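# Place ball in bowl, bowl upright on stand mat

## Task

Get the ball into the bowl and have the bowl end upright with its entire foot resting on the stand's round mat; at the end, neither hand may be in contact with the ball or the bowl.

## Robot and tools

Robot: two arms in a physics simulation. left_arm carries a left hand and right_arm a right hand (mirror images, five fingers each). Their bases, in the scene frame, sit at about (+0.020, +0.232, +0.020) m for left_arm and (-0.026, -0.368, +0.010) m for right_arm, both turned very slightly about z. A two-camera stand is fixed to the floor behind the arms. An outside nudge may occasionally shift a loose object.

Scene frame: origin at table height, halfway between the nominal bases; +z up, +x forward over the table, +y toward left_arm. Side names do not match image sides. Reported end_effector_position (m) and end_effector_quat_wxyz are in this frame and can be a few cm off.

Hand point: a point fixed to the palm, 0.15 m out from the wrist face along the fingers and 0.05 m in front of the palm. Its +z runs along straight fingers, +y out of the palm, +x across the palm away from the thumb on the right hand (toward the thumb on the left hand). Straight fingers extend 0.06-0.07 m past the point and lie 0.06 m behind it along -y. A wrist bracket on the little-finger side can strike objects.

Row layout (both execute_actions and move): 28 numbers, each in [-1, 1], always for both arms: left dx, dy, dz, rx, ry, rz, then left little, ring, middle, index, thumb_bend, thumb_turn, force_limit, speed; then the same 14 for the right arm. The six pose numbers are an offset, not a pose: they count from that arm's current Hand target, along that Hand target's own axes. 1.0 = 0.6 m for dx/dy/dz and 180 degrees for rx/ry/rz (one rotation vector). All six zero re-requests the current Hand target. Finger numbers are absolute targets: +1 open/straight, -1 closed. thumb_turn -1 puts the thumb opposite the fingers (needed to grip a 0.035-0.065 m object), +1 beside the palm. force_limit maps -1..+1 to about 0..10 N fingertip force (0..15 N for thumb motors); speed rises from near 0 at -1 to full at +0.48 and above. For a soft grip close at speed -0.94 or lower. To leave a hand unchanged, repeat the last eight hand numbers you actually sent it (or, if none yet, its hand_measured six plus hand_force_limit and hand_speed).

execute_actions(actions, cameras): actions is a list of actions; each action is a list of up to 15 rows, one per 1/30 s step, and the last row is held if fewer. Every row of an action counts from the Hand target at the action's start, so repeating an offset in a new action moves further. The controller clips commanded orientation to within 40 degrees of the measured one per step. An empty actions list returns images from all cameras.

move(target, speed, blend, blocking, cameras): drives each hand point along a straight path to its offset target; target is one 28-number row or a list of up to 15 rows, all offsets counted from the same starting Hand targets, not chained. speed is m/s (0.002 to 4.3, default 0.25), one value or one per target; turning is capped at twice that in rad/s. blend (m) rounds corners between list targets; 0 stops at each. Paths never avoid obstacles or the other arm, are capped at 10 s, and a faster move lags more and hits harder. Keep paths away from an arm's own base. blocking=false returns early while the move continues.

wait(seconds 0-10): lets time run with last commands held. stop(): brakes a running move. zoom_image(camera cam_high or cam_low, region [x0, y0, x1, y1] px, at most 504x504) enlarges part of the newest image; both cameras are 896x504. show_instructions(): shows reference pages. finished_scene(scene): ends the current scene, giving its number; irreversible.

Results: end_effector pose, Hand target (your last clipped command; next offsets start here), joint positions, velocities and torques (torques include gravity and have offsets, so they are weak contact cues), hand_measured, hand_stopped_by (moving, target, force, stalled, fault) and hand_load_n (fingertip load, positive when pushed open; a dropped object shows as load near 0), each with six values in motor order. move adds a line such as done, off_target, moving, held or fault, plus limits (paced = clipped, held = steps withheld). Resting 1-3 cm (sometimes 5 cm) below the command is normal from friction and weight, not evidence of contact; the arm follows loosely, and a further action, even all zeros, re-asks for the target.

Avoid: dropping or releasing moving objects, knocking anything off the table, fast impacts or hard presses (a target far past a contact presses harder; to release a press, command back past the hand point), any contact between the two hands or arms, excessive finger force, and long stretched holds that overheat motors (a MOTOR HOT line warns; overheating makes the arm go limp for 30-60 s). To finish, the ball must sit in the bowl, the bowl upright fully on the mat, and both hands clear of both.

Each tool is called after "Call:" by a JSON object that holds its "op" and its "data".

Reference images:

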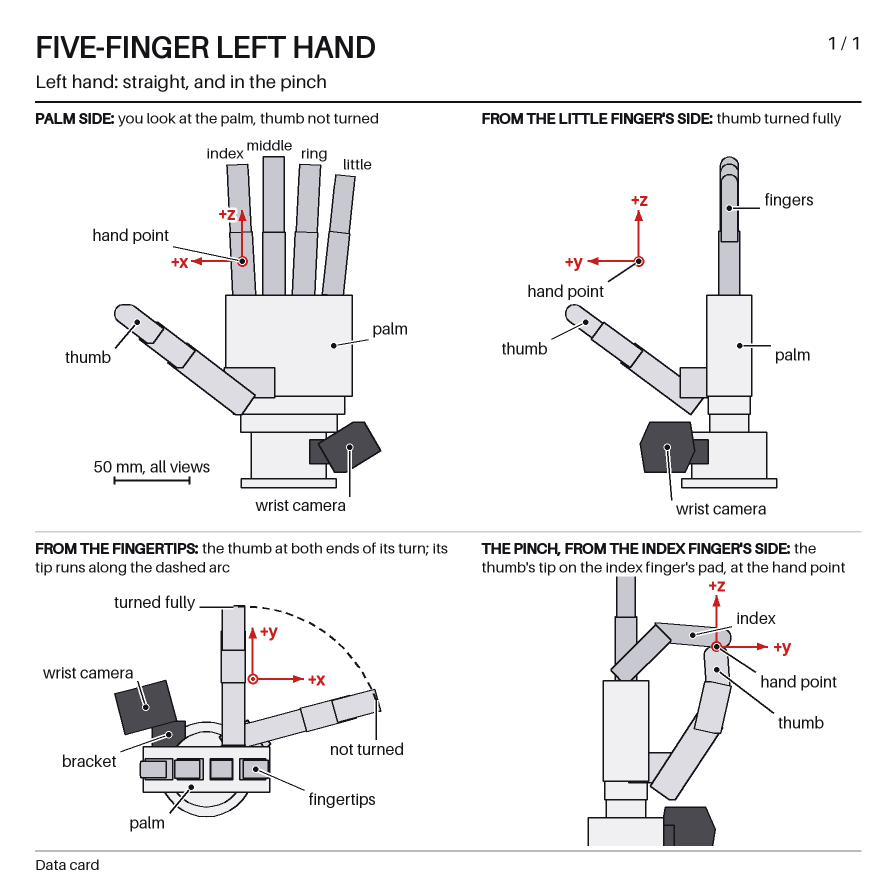

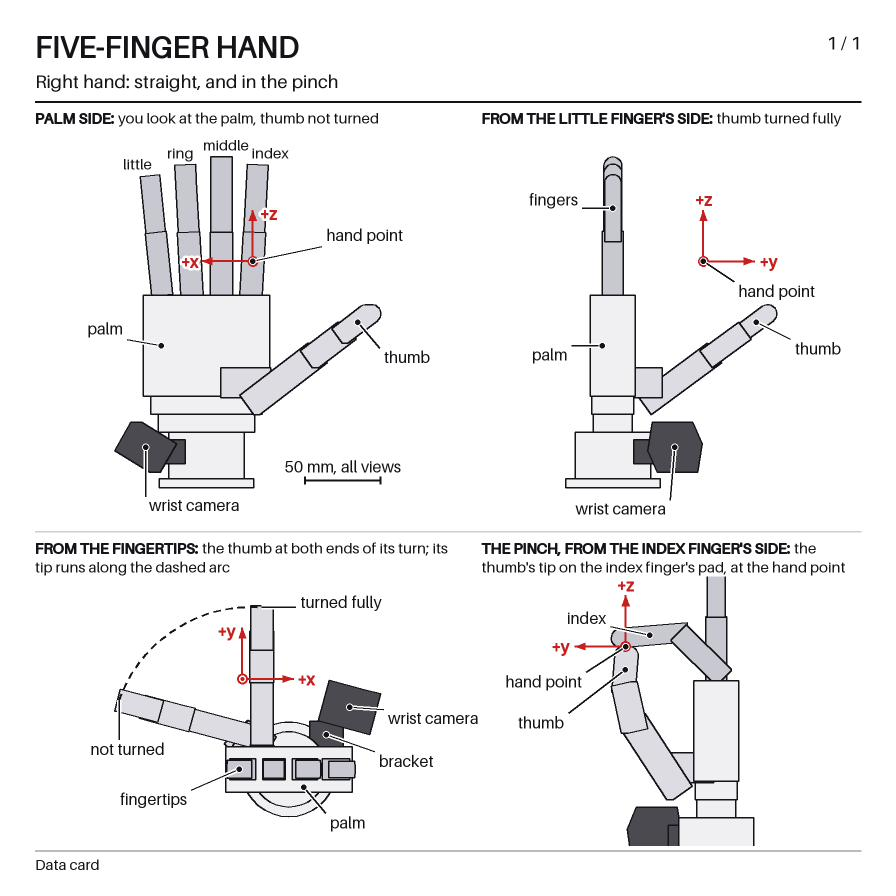

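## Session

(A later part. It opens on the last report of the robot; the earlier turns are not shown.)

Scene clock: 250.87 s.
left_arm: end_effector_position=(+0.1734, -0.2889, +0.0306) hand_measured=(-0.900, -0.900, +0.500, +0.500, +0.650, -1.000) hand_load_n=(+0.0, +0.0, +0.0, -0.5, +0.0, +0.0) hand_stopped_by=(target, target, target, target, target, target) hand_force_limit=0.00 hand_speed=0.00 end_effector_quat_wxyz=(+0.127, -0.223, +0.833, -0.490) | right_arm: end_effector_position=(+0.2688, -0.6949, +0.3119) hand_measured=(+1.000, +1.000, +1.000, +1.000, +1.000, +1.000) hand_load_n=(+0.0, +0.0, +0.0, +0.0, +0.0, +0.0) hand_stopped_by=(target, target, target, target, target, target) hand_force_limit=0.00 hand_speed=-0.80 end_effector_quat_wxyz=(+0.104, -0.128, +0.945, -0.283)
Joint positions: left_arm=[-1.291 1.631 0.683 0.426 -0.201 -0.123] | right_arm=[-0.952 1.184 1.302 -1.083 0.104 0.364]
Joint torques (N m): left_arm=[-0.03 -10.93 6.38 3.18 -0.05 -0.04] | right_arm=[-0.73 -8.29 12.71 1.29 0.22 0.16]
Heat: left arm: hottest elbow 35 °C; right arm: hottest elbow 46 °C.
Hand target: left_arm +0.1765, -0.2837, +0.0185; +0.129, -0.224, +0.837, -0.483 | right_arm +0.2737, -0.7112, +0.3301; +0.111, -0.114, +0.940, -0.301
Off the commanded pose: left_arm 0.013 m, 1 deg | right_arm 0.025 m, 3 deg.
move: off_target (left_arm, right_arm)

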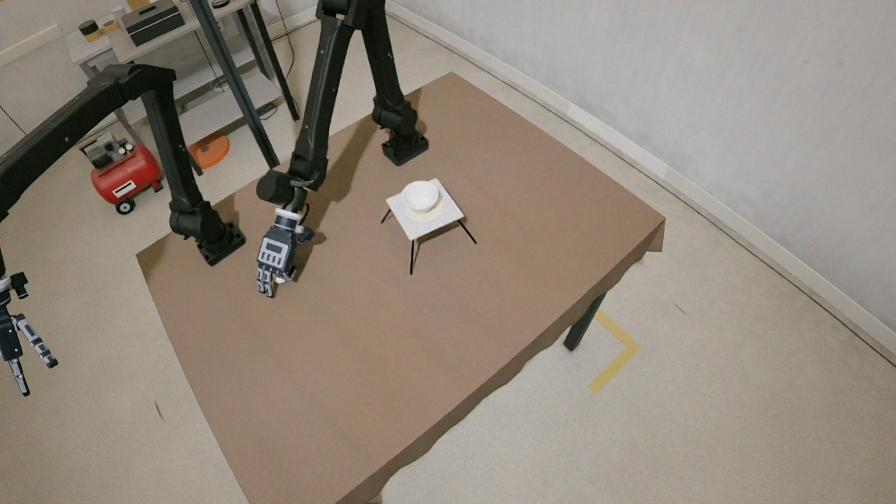

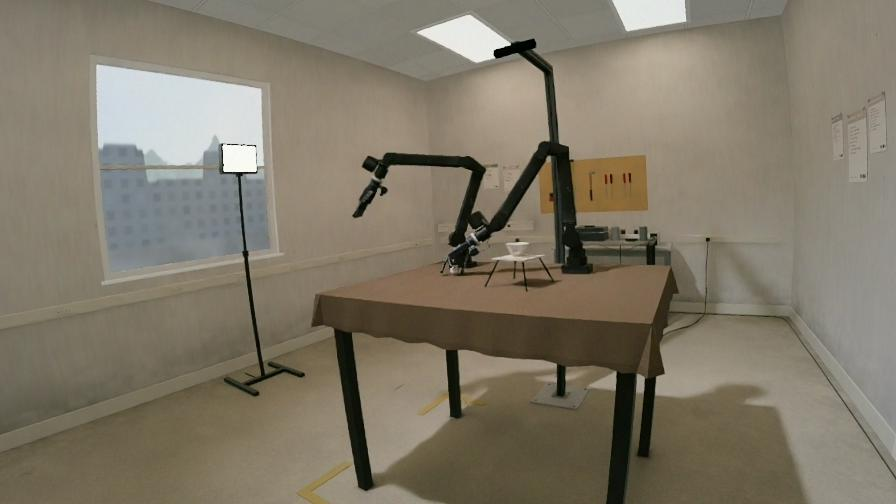

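Call:
{"op": "move", "data": {"target": [[0,0,0,0,0,0,-0.9,-0.9,-0.1,-0.1,0.3,-1,-0.5,-0.85,0,0,0,0,0,0,1,1,1,1,1,1,0,-0.8]], "speed": 0.06, "cameras": ["all"]}}

Scene clock: 277.53 s.
left_arm: end_effector_position=(+0.1735, -0.2889, +0.0307) hand_measured=(-0.900, -0.900, +0.058, -0.096, +0.374, -1.000) hand_load_n=(+0.0, +0.0, +2.5, +3.0, +4.0, -0.5) hand_stopped_by=(target, target, force, force, force, target) hand_force_limit=-0.50 hand_speed=-0.85 end_effector_quat_wxyz=(+0.127, -0.223, +0.833, -0.490) | right_arm: end_effector_position=(+0.2688, -0.6949, +0.3119) hand_measured=(+1.000, +1.000, +1.000, +1.000, +1.000, +1.000) hand_load_n=(+0.0, +0.0, -0.5, +0.0, -0.5, +0.0) hand_stopped_by=(target, target, target, target, target, target) hand_force_limit=0.00 hand_speed=-0.80 end_effector_quat_wxyz=(+0.104, -0.128, +0.945, -0.283)
Joint positions: left_arm=[-1.291 1.631 0.683 0.426 -0.201 -0.123] | right_arm=[-0.952 1.184 1.302 -1.083 0.104 0.364]
Joint torques (N m): left_arm=[-0.03 -10.17 6.38 3.03 -0.07 -0.05] | right_arm=[-0.73 -8.29 12.7 1.31 0.22 0.16]
Heat: left arm: hottest elbow 34 °C; right arm: hottest elbow 47 °C.
Hand target: left_arm +0.1765, -0.2838, +0.0185; +0.129, -0.224, +0.837, -0.483 | right_arm +0.2737, -0.7112, +0.3301; +0.111, -0.114, +0.940, -0.301
Off the commanded pose: left_arm 0.014 m, 1 deg | right_arm 0.025 m, 3 deg.
move: off_target (left_arm, right_arm)

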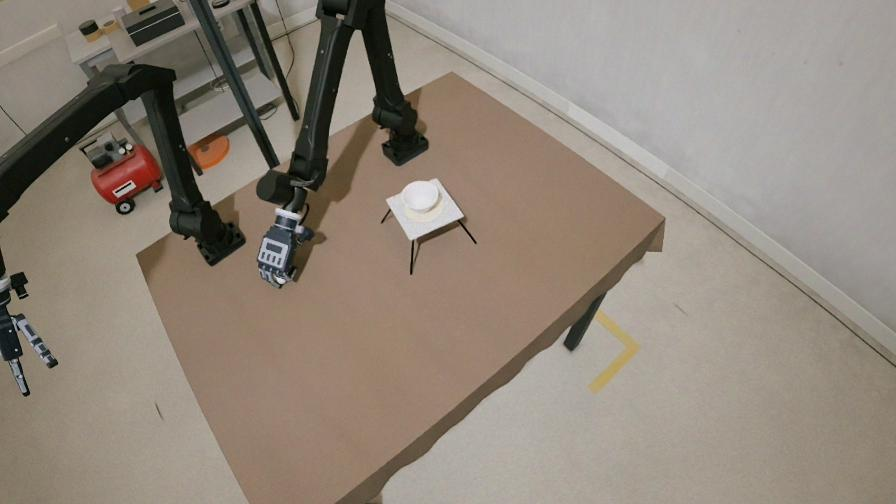

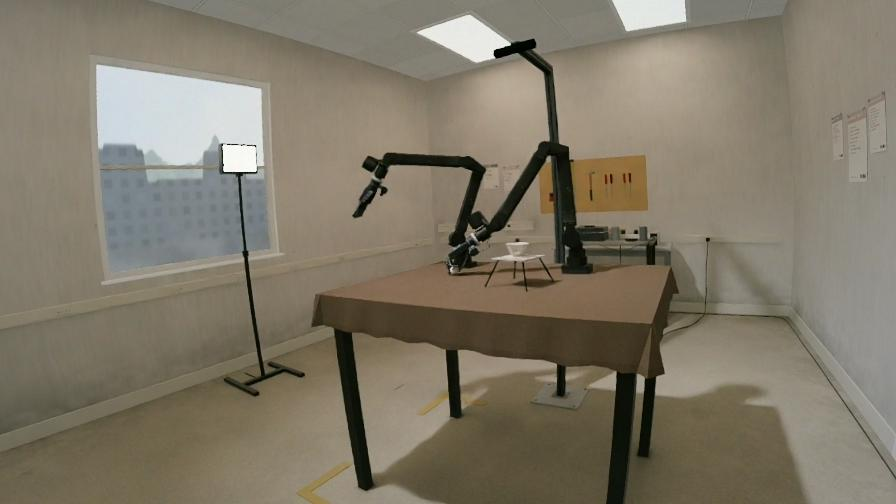

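Call:
{"op": "move", "data": {"target": [[0,-0.3608,-0.2083,0,0,0,-0.9,-0.9,-0.1,-0.1,0.3,-1,-0.5,-0.85,0,0,0,0,0,0,1,1,1,1,1,1,0,-0.8]], "speed": 0.13, "cameras": []}}

Scene clock: 288.50 s.
left_arm: end_effector_position=(+0.1686, -0.2723, +0.2368) hand_measured=(-0.900, -0.900, +0.058, -0.096, +0.374, -1.000) hand_load_n=(+0.0, +0.0, +2.5, +3.0, +4.0, +0.0) hand_stopped_by=(target, target, force, force, force, target) hand_force_limit=-0.50 hand_speed=-0.85 end_effector_quat_wxyz=(+0.126, -0.224, +0.849, -0.462) | right_arm: end_effector_position=(+0.2688, -0.6949, +0.3119) hand_measured=(+1.000, +1.000, +1.000, +1.000, +1.000, +1.000) hand_load_n=(+0.0, +0.0, +0.0, +0.0, +0.0, +0.0) hand_stopped_by=(target, target, target, target, target, target) hand_force_limit=0.00 hand_speed=-0.80 end_effector_quat_wxyz=(+0.104, -0.128, +0.945, -0.283)
Joint positions: left_arm=[-1.291 1.234 0.978 -0.33 -0.201 -0.123] | right_arm=[-0.952 1.184 1.302 -1.083 0.104 0.364]
Joint torques (N m): left_arm=[0.38 -10.81 15.24 1.88 -0.12 -0.09] | right_arm=[-0.79 -8.23 12.71 1.31 0.22 0.16]
Heat: left arm: hottest elbow 35 °C; right arm: hottest elbow 47 °C.
Hand target: left_arm +0.1764, -0.2838, +0.2685; +0.129, -0.224, +0.837, -0.483 | right_arm +0.2737, -0.7112, +0.3301; +0.111, -0.114, +0.940, -0.301
Off the commanded pose: left_arm 0.035 m, 3 deg | right_arm 0.025 m, 3 deg.
move: off_target (left_arm, right_arm)
No camera images: "cameras" was empty.

Call:
{"op": "move", "data": {"target": [[-0.4743,0.2037,-0.3747,0.0556,0,0,-0.9,-0.9,-0.1,-0.1,0.3,-1,-0.5,-0.85,0,0,0,0,0,0,1,1,1,1,1,1,0,-0.8]], "speed": 0.22, "cameras": ["all"]}}

Scene clock: 295.97 s.
left_arm: end_effector_position=(+0.2870, +0.0764, +0.2622) hand_measured=(-0.900, -0.900, +0.058, -0.096, +0.374, -1.000) hand_load_n=(+0.0, +0.0, +2.0, +3.0, +4.0, +0.0) hand_stopped_by=(target, target, force, force, force, target) hand_force_limit=-0.50 hand_speed=-0.85 end_effector_quat_wxyz=(+0.138, -0.215, +0.793, -0.553) | right_arm: end_effector_position=(+0.2688, -0.6949, +0.3119) hand_measured=(+1.000, +1.000, +1.000, +1.000, +1.000, +1.000) hand_load_n=(+0.0, +0.0, +0.5, +0.0, +0.0, -0.5) hand_stopped_by=(target, target, target, target, target, target) hand_force_limit=0.00 hand_speed=-0.80 end_effector_quat_wxyz=(+0.104, -0.128, +0.945, -0.283)
Joint positions: left_arm=[0 0.7 0.659 -0.617 0.961 0.544] | right_arm=[-0.952 1.184 1.302 -1.083 0.104 0.364]
Joint torques (N m): left_arm=[0.67 -2.2 13.63 1.46 0.62 -0.02] | right_arm=[-0.73 -8.29 12.71 1.29 0.22 0.16]
Heat: left arm: hottest elbow 37 °C; right arm: hottest elbow 47 °C.
Hand target: left_arm +0.2952, +0.0800, +0.2751; +0.148, -0.212, +0.791, -0.554 | right_arm +0.2737, -0.7112, +0.3301; +0.111, -0.114, +0.940, -0.301
Off the commanded pose: left_arm 0.016 m, 1 deg | right_arm 0.025 m, 3 deg.
move: off_target (left_arm, right_arm)

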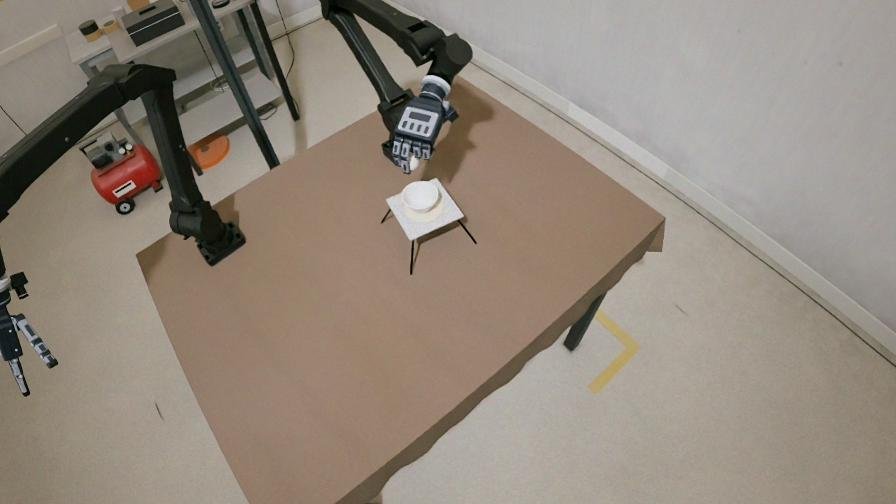

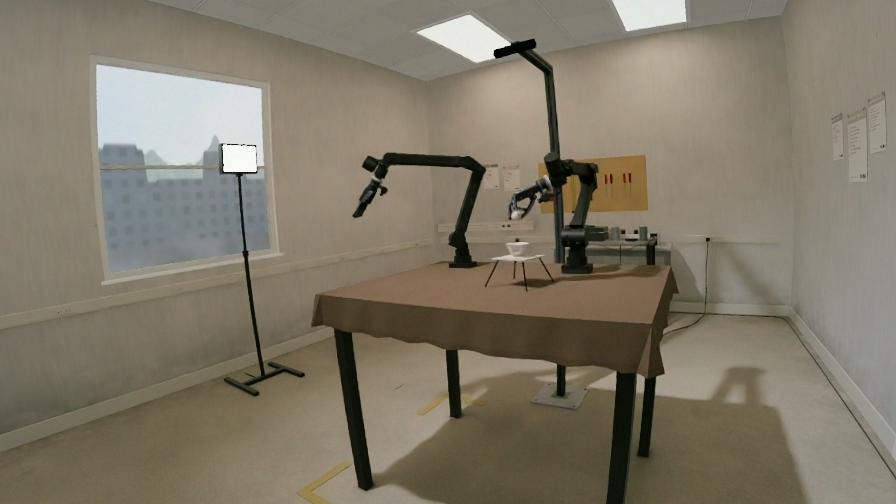

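Call:
{"op": "zoom_image", "data": {"camera": "cam_high", "region": [375, 130, 475, 230]}}

Call:
{"op": "zoom_image", "data": {"camera": "cam_low", "region": [475, 180, 565, 270]}}

Scaled by 5.040 from the camera's 896x504 image, which has a finer 1280x720 frame.

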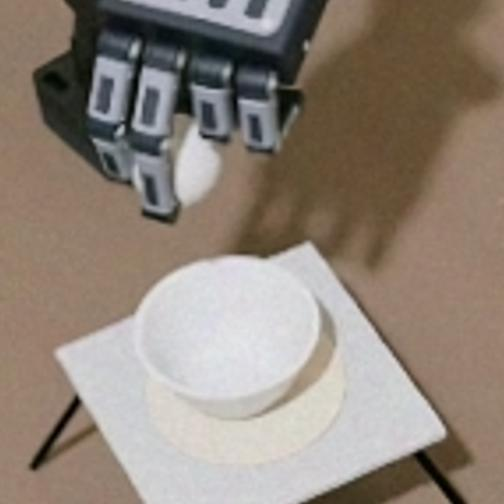

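Scaled by 5.600 from the camera's 896x504 image, which has a finer 1280x720 frame.

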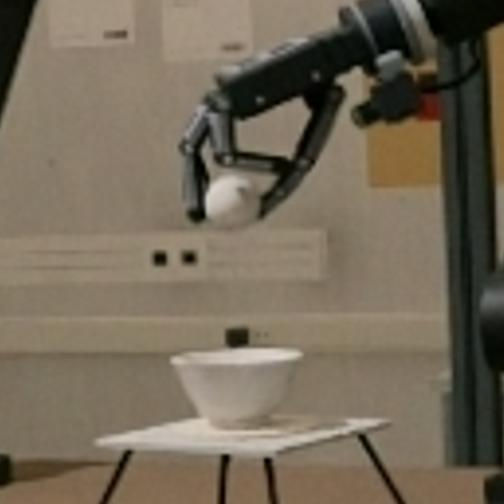

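Call:
{"op": "move", "data": {"target": [[0.0018,0.1512,0.0478,0,0,0,-0.9,-0.9,-0.1,-0.1,0.3,-1,-0.5,-0.85,0,0,0,0,0,0,1,1,1,1,1,1,0,-0.8]], "speed": 0.1, "cameras": ["all"]}}

Call:
{"op": "zoom_image", "data": {"camera": "cam_high", "region": [375, 130, 475, 230]}}

Call:
{"op": "zoom_image", "data": {"camera": "cam_low", "region": [475, 180, 565, 270]}}

Scene clock: 323.13 s.
left_arm: end_effector_position=(+0.2896, +0.0799, +0.1848) hand_measured=(-0.900, -0.900, +0.058, -0.096, +0.374, -1.000) hand_load_n=(+0.0, +0.0, +2.5, +2.5, +4.0, +0.0) hand_stopped_by=(target, target, force, force, force, target) hand_force_limit=-0.50 hand_speed=-0.85 end_effector_quat_wxyz=(+0.147, -0.208, +0.792, -0.555) | right_arm: end_effector_position=(+0.2688, -0.6949, +0.3119) hand_measured=(+1.000, +1.000, +1.000, +1.000, +1.000, +1.000) hand_load_n=(-0.5, +0.0, +0.0, +0.0, +0.0, +0.0) hand_stopped_by=(target, target, target, target, target, target) hand_force_limit=0.00 hand_speed=-0.80 end_effector_quat_wxyz=(+0.104, -0.128, +0.945, -0.283)
Joint positions: left_arm=[0.015 0.748 0.468 -0.372 0.973 0.564] | right_arm=[-0.952 1.184 1.302 -1.083 0.104 0.364]
Joint torques (N m): left_arm=[0.79 -2.14 9.47 2.35 0.62 -0.08] | right_arm=[-0.73 -8.29 12.72 1.32 0.22 0.16]
Heat: left arm: hottest elbow 40 °C; right arm: hottest elbow 47 °C.
Hand target: left_arm +0.2922, +0.0830, +0.1801; +0.148, -0.212, +0.791, -0.554 | right_arm +0.2737, -0.7112, +0.3301; +0.111, -0.114, +0.940, -0.301
Off the commanded pose: left_arm 0.006 m, 0 deg | right_arm 0.025 m, 3 deg.
move: off_target (right_arm)

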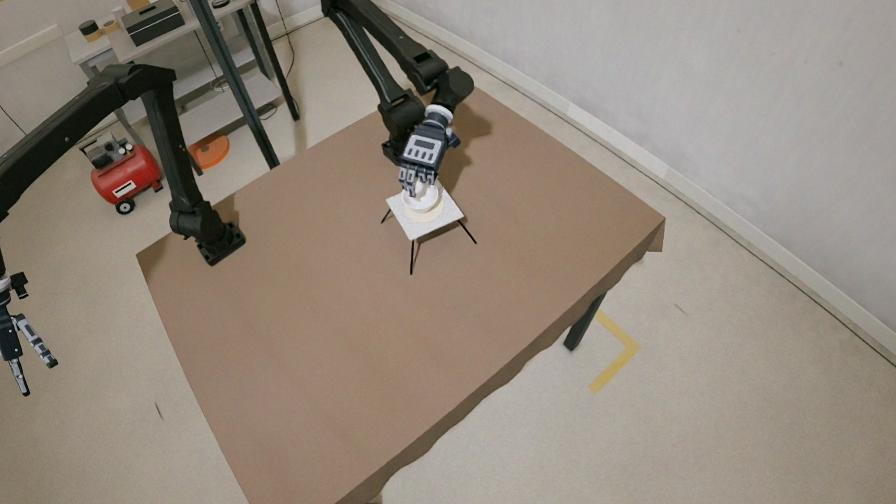

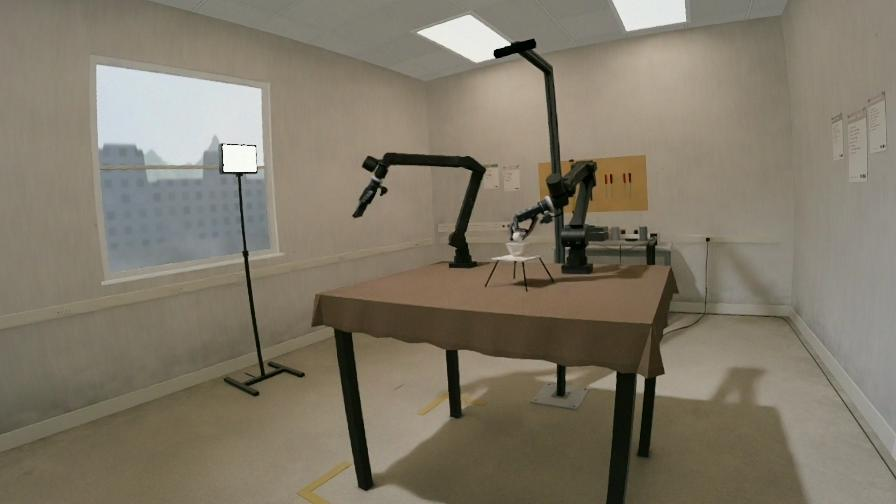

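Scaled by 5.040 from the camera's 896x504 image, which has a finer 1280x720 frame.

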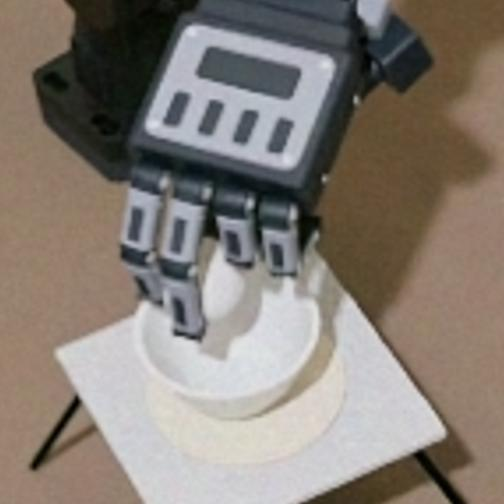

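Scaled by 5.600 from the camera's 896x504 image, which has a finer 1280x720 frame.

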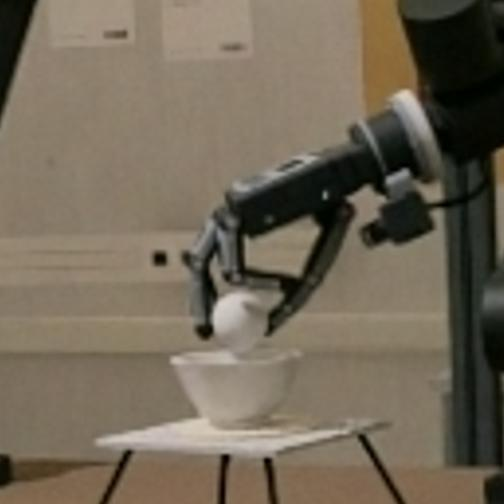

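Call:
{"op": "zoom_image", "data": {"camera": "cam_high", "region": [396, 170, 446, 220]}}

Scaled by 10.080 from the camera's 896x504 image, which has a finer 1280x720 frame.

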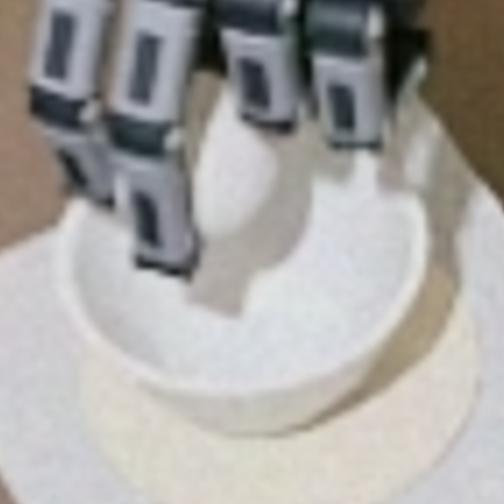

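Call:
{"op": "move", "data": {"target": [[-0.02,0.0181,0.0087,0,0,0,-0.9,-0.9,-0.1,-0.1,0.3,-1,-0.5,-0.85,0,0,0,0,0,0,1,1,1,1,1,1,0,-0.8]], "speed": 0.06, "cameras": ["all"]}}

Call:
{"op": "zoom_image", "data": {"camera": "cam_high", "region": [396, 170, 446, 220]}}

Call:
{"op": "zoom_image", "data": {"camera": "cam_low", "region": [492, 212, 542, 262]}}

Scene clock: 349.13 s.
left_arm: end_effector_position=(+0.3006, +0.0844, +0.1729) hand_measured=(-0.900, -0.900, +0.058, -0.096, +0.374, -1.000) hand_load_n=(+0.0, +0.0, +2.5, +3.0, +4.0, +0.0) hand_stopped_by=(target, target, force, force, force, target) hand_force_limit=-0.50 hand_speed=-0.85 end_effector_quat_wxyz=(+0.146, -0.209, +0.792, -0.555) | right_arm: end_effector_position=(+0.2688, -0.6949, +0.3119) hand_measured=(+1.000, +1.000, +1.000, +1.000, +1.000, +1.000) hand_load_n=(+0.0, -0.5, +0.0, +0.0, +0.0, +0.0) hand_stopped_by=(target, target, target, target, target, target) hand_force_limit=0.00 hand_speed=-0.80 end_effector_quat_wxyz=(+0.104, -0.128, +0.945, -0.283)
Joint positions: left_arm=[0.034 0.813 0.464 -0.322 0.988 0.583] | right_arm=[-0.952 1.184 1.302 -1.083 0.104 0.364]
Joint torques (N m): left_arm=[0.73 -2.84 9.29 2.33 0.67 -0.05] | right_arm=[-0.79 -8.23 12.71 1.29 0.22 0.16]
Heat: left arm: hottest elbow 39 °C; right arm: hottest elbow 47 °C.
Hand target: left_arm +0.3033, +0.0880, +0.1680; +0.148, -0.212, +0.791, -0.554 | right_arm +0.2737, -0.7112, +0.3301; +0.111, -0.114, +0.940, -0.301
Off the commanded pose: left_arm 0.007 m, 0 deg | right_arm 0.025 m, 3 deg.
move: off_target (right_arm)

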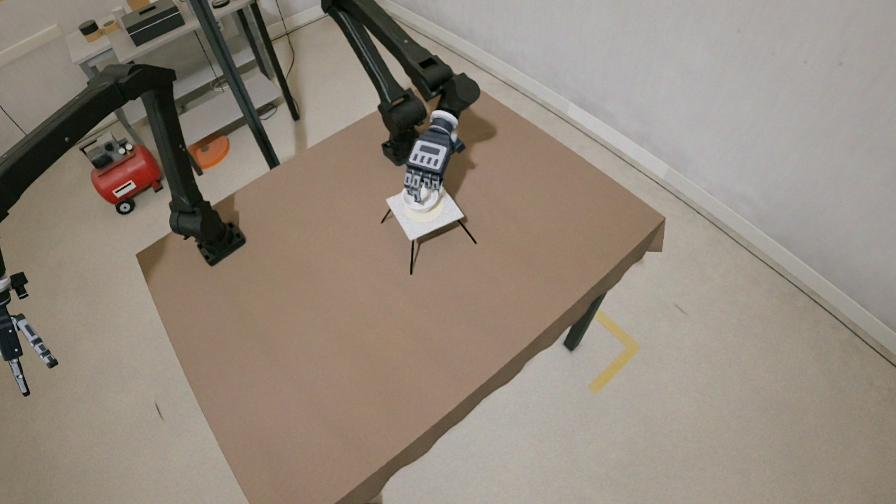

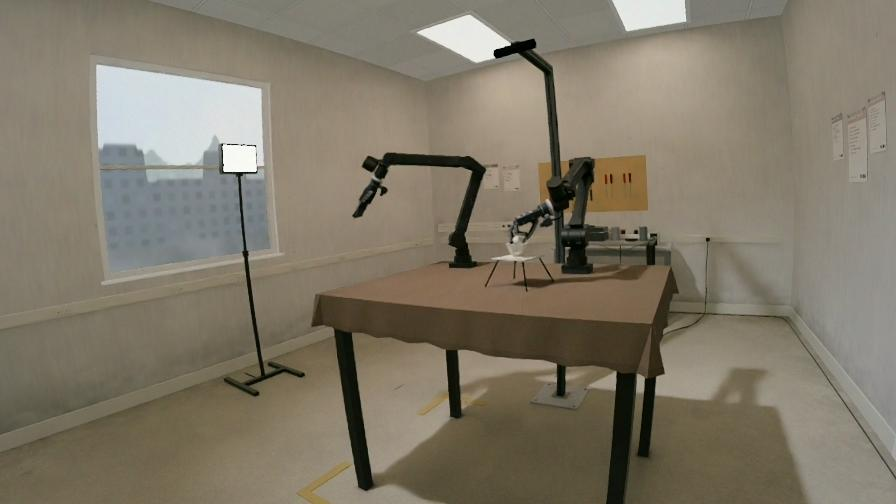

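Scaled by 10.080 from the camera's 896x504 image, which has a finer 1280x720 frame.

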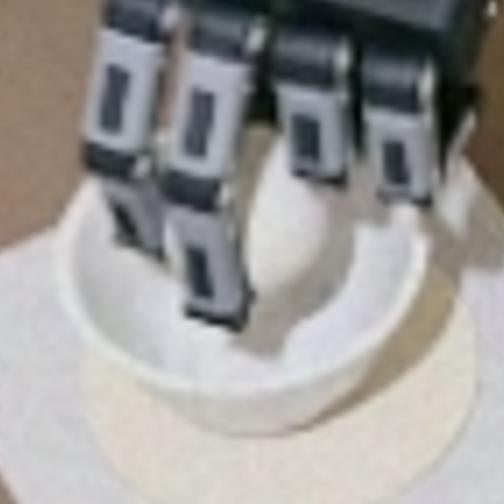

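Scaled by 10.080 from the camera's 896x504 image, which has a finer 1280x720 frame.

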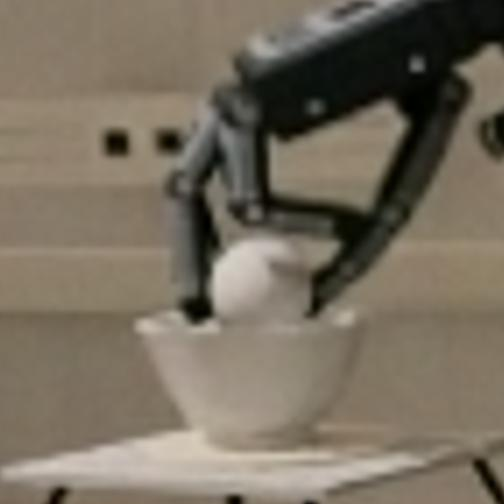

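Call:
{"op": "move", "data": {"target": [[0,0,0,0,0,0,-0.9,-0.9,0.23,0.08,0.3,-1,-0.5,-0.5,0,0,0,0,0,0,1,1,1,1,1,1,0,-0.8]], "speed": 0.06, "cameras": ["all"]}}

Call:
{"op": "zoom_image", "data": {"camera": "cam_high", "region": [396, 170, 446, 220]}}

Call:
{"op": "zoom_image", "data": {"camera": "cam_low", "region": [492, 212, 542, 262]}}

Scene clock: 365.30 s.
left_arm: end_effector_position=(+0.3006, +0.0844, +0.1730) hand_measured=(-0.900, -0.900, +0.230, +0.080, +0.374, -1.000) hand_load_n=(+0.0, +0.0, +0.0, +0.0, +0.0, +0.0) hand_stopped_by=(target, target, target, target, force, target) hand_force_limit=-0.50 hand_speed=-0.50 end_effector_quat_wxyz=(+0.146, -0.209, +0.792, -0.555) | right_arm: end_effector_position=(+0.2688, -0.6949, +0.3119) hand_measured=(+1.000, +1.000, +1.000, +1.000, +1.000, +1.000) hand_load_n=(+0.0, +0.0, +0.0, +0.0, +0.0, +0.0) hand_stopped_by=(target, target, target, target, target, target) hand_force_limit=0.00 hand_speed=-0.80 end_effector_quat_wxyz=(+0.104, -0.128, +0.945, -0.283)
Joint positions: left_arm=[0.034 0.813 0.464 -0.321 0.989 0.584] | right_arm=[-0.952 1.184 1.302 -1.083 0.104 0.364]
Joint torques (N m): left_arm=[0.26 -2.61 9.28 2.55 0.66 -0.03] | right_arm=[-0.73 -8.23 12.71 1.31 0.22 0.16]
Heat: left arm: hottest elbow 38 °C; right arm: hottest elbow 47 °C.
Hand target: left_arm +0.3033, +0.0880, +0.1681; +0.148, -0.212, +0.791, -0.554 | right_arm +0.2737, -0.7112, +0.3301; +0.111, -0.114, +0.940, -0.301
Off the commanded pose: left_arm 0.007 m, 0 deg | right_arm 0.025 m, 3 deg.
move: off_target (right_arm)

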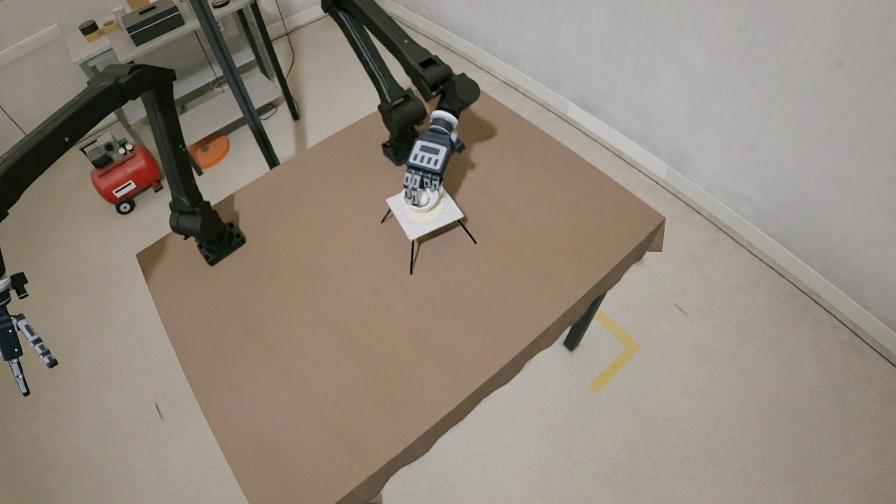

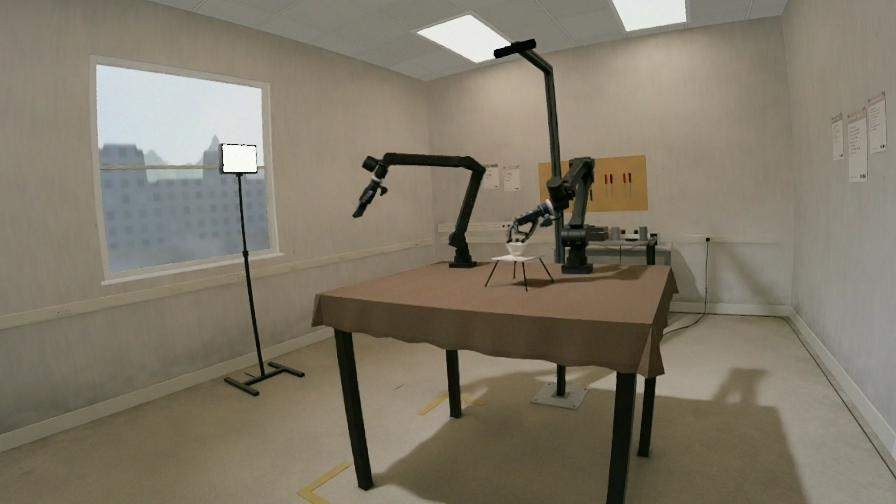

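Scaled by 10.080 from the camera's 896x504 image, which has a finer 1280x720 frame.

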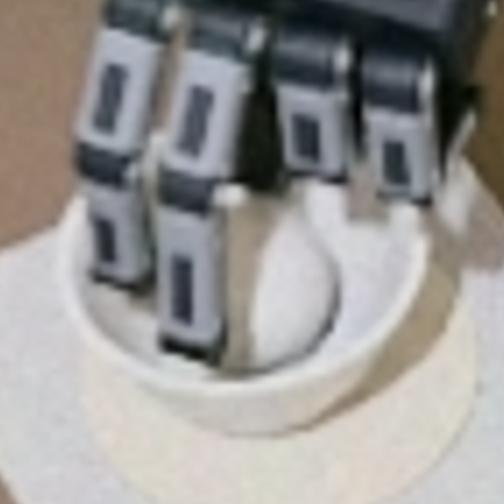

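Scaled by 10.080 from the camera's 896x504 image, which has a finer 1280x720 frame.

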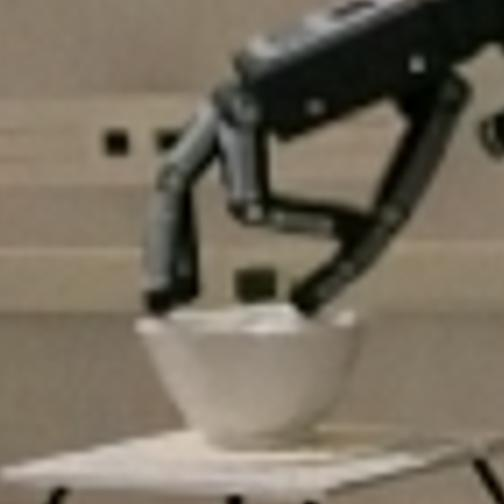

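Call:
{"op": "move", "data": {"target": [[0,-0.1432,-0.0452,0,0,0,-0.9,-0.9,0.23,0.08,0.3,-1,-0.5,-0.5,0,0,0,0,0,0,1,1,1,1,1,1,0,-0.8]], "speed": 0.1, "cameras": ["all"]}}

Call:
{"op": "zoom_image", "data": {"camera": "cam_high", "region": [375, 150, 455, 230]}}

Call:
{"op": "zoom_image", "data": {"camera": "cam_low", "region": [475, 200, 555, 280]}}

Scene clock: 373.77 s.
left_arm: end_effector_position=(+0.2950, +0.0844, +0.2314) hand_measured=(-0.900, -0.900, +0.230, +0.080, +0.374, -1.000) hand_load_n=(+0.0, +0.0, +0.0, +0.0, +0.0, +0.0) hand_stopped_by=(target, target, target, target, force, target) hand_force_limit=-0.50 hand_speed=-0.50 end_effector_quat_wxyz=(+0.128, -0.226, +0.794, -0.550) | right_arm: end_effector_position=(+0.2688, -0.6949, +0.3119) hand_measured=(+1.000, +1.000, +1.000, +1.000, +1.000, +1.000) hand_load_n=(+0.0, +0.0, +0.0, +0.0, +0.0, +0.0) hand_stopped_by=(target, target, target, target, target, target) hand_force_limit=0.00 hand_speed=-0.80 end_effector_quat_wxyz=(+0.104, -0.128, +0.945, -0.283)
Joint positions: left_arm=[0.034 0.757 0.611 -0.567 0.984 0.574] | right_arm=[-0.952 1.184 1.302 -1.083 0.104 0.364]
Joint torques (N m): left_arm=[-0.67 -3.43 15.35 1.22 0.43 -0.13] | right_arm=[-0.73 -8.29 12.7 1.29 0.22 0.16]
Heat: left arm: hottest elbow 38 °C; right arm: hottest elbow 48 °C.
Hand target: left_arm +0.3052, +0.0846, +0.2582; +0.148, -0.212, +0.791, -0.554 | right_arm +0.2737, -0.7112, +0.3301; +0.111, -0.114, +0.940, -0.301
Off the commanded pose: left_arm 0.029 m, 3 deg | right_arm 0.025 m, 3 deg.
move: off_target (left_arm, right_arm)

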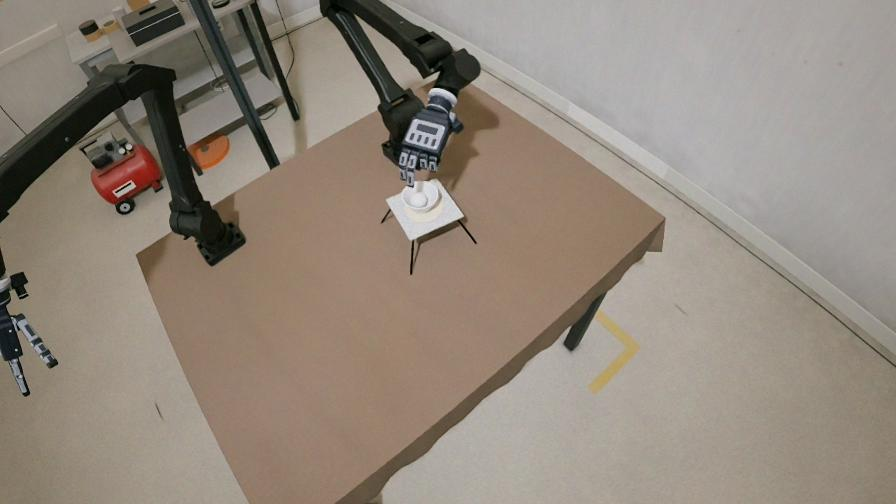

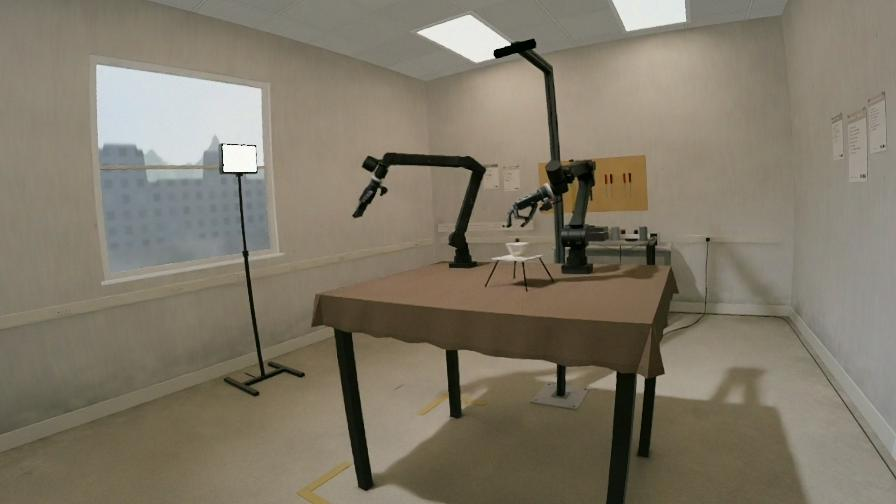

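Scaled by 6.300 from the camera's 896x504 image, which has a finer 1280x720 frame.

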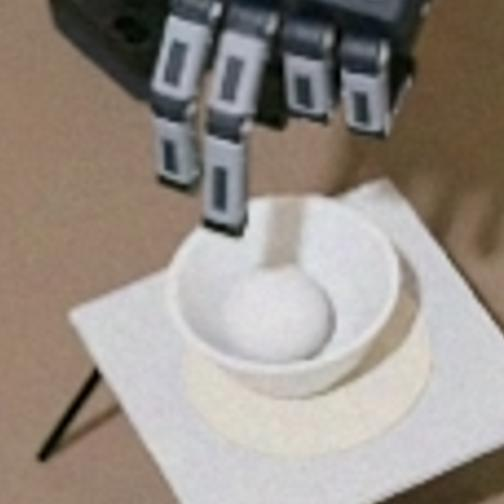

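Scaled by 6.300 from the camera's 896x504 image, which has a finer 1280x720 frame.

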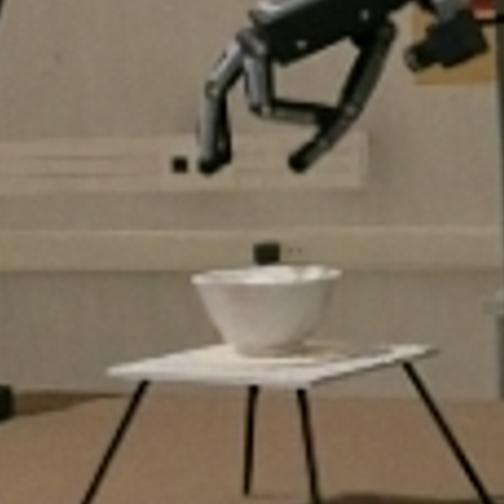

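Call:
{"op": "finished_scene", "data": {"scene": 3}}

The scene is finished: the task was done.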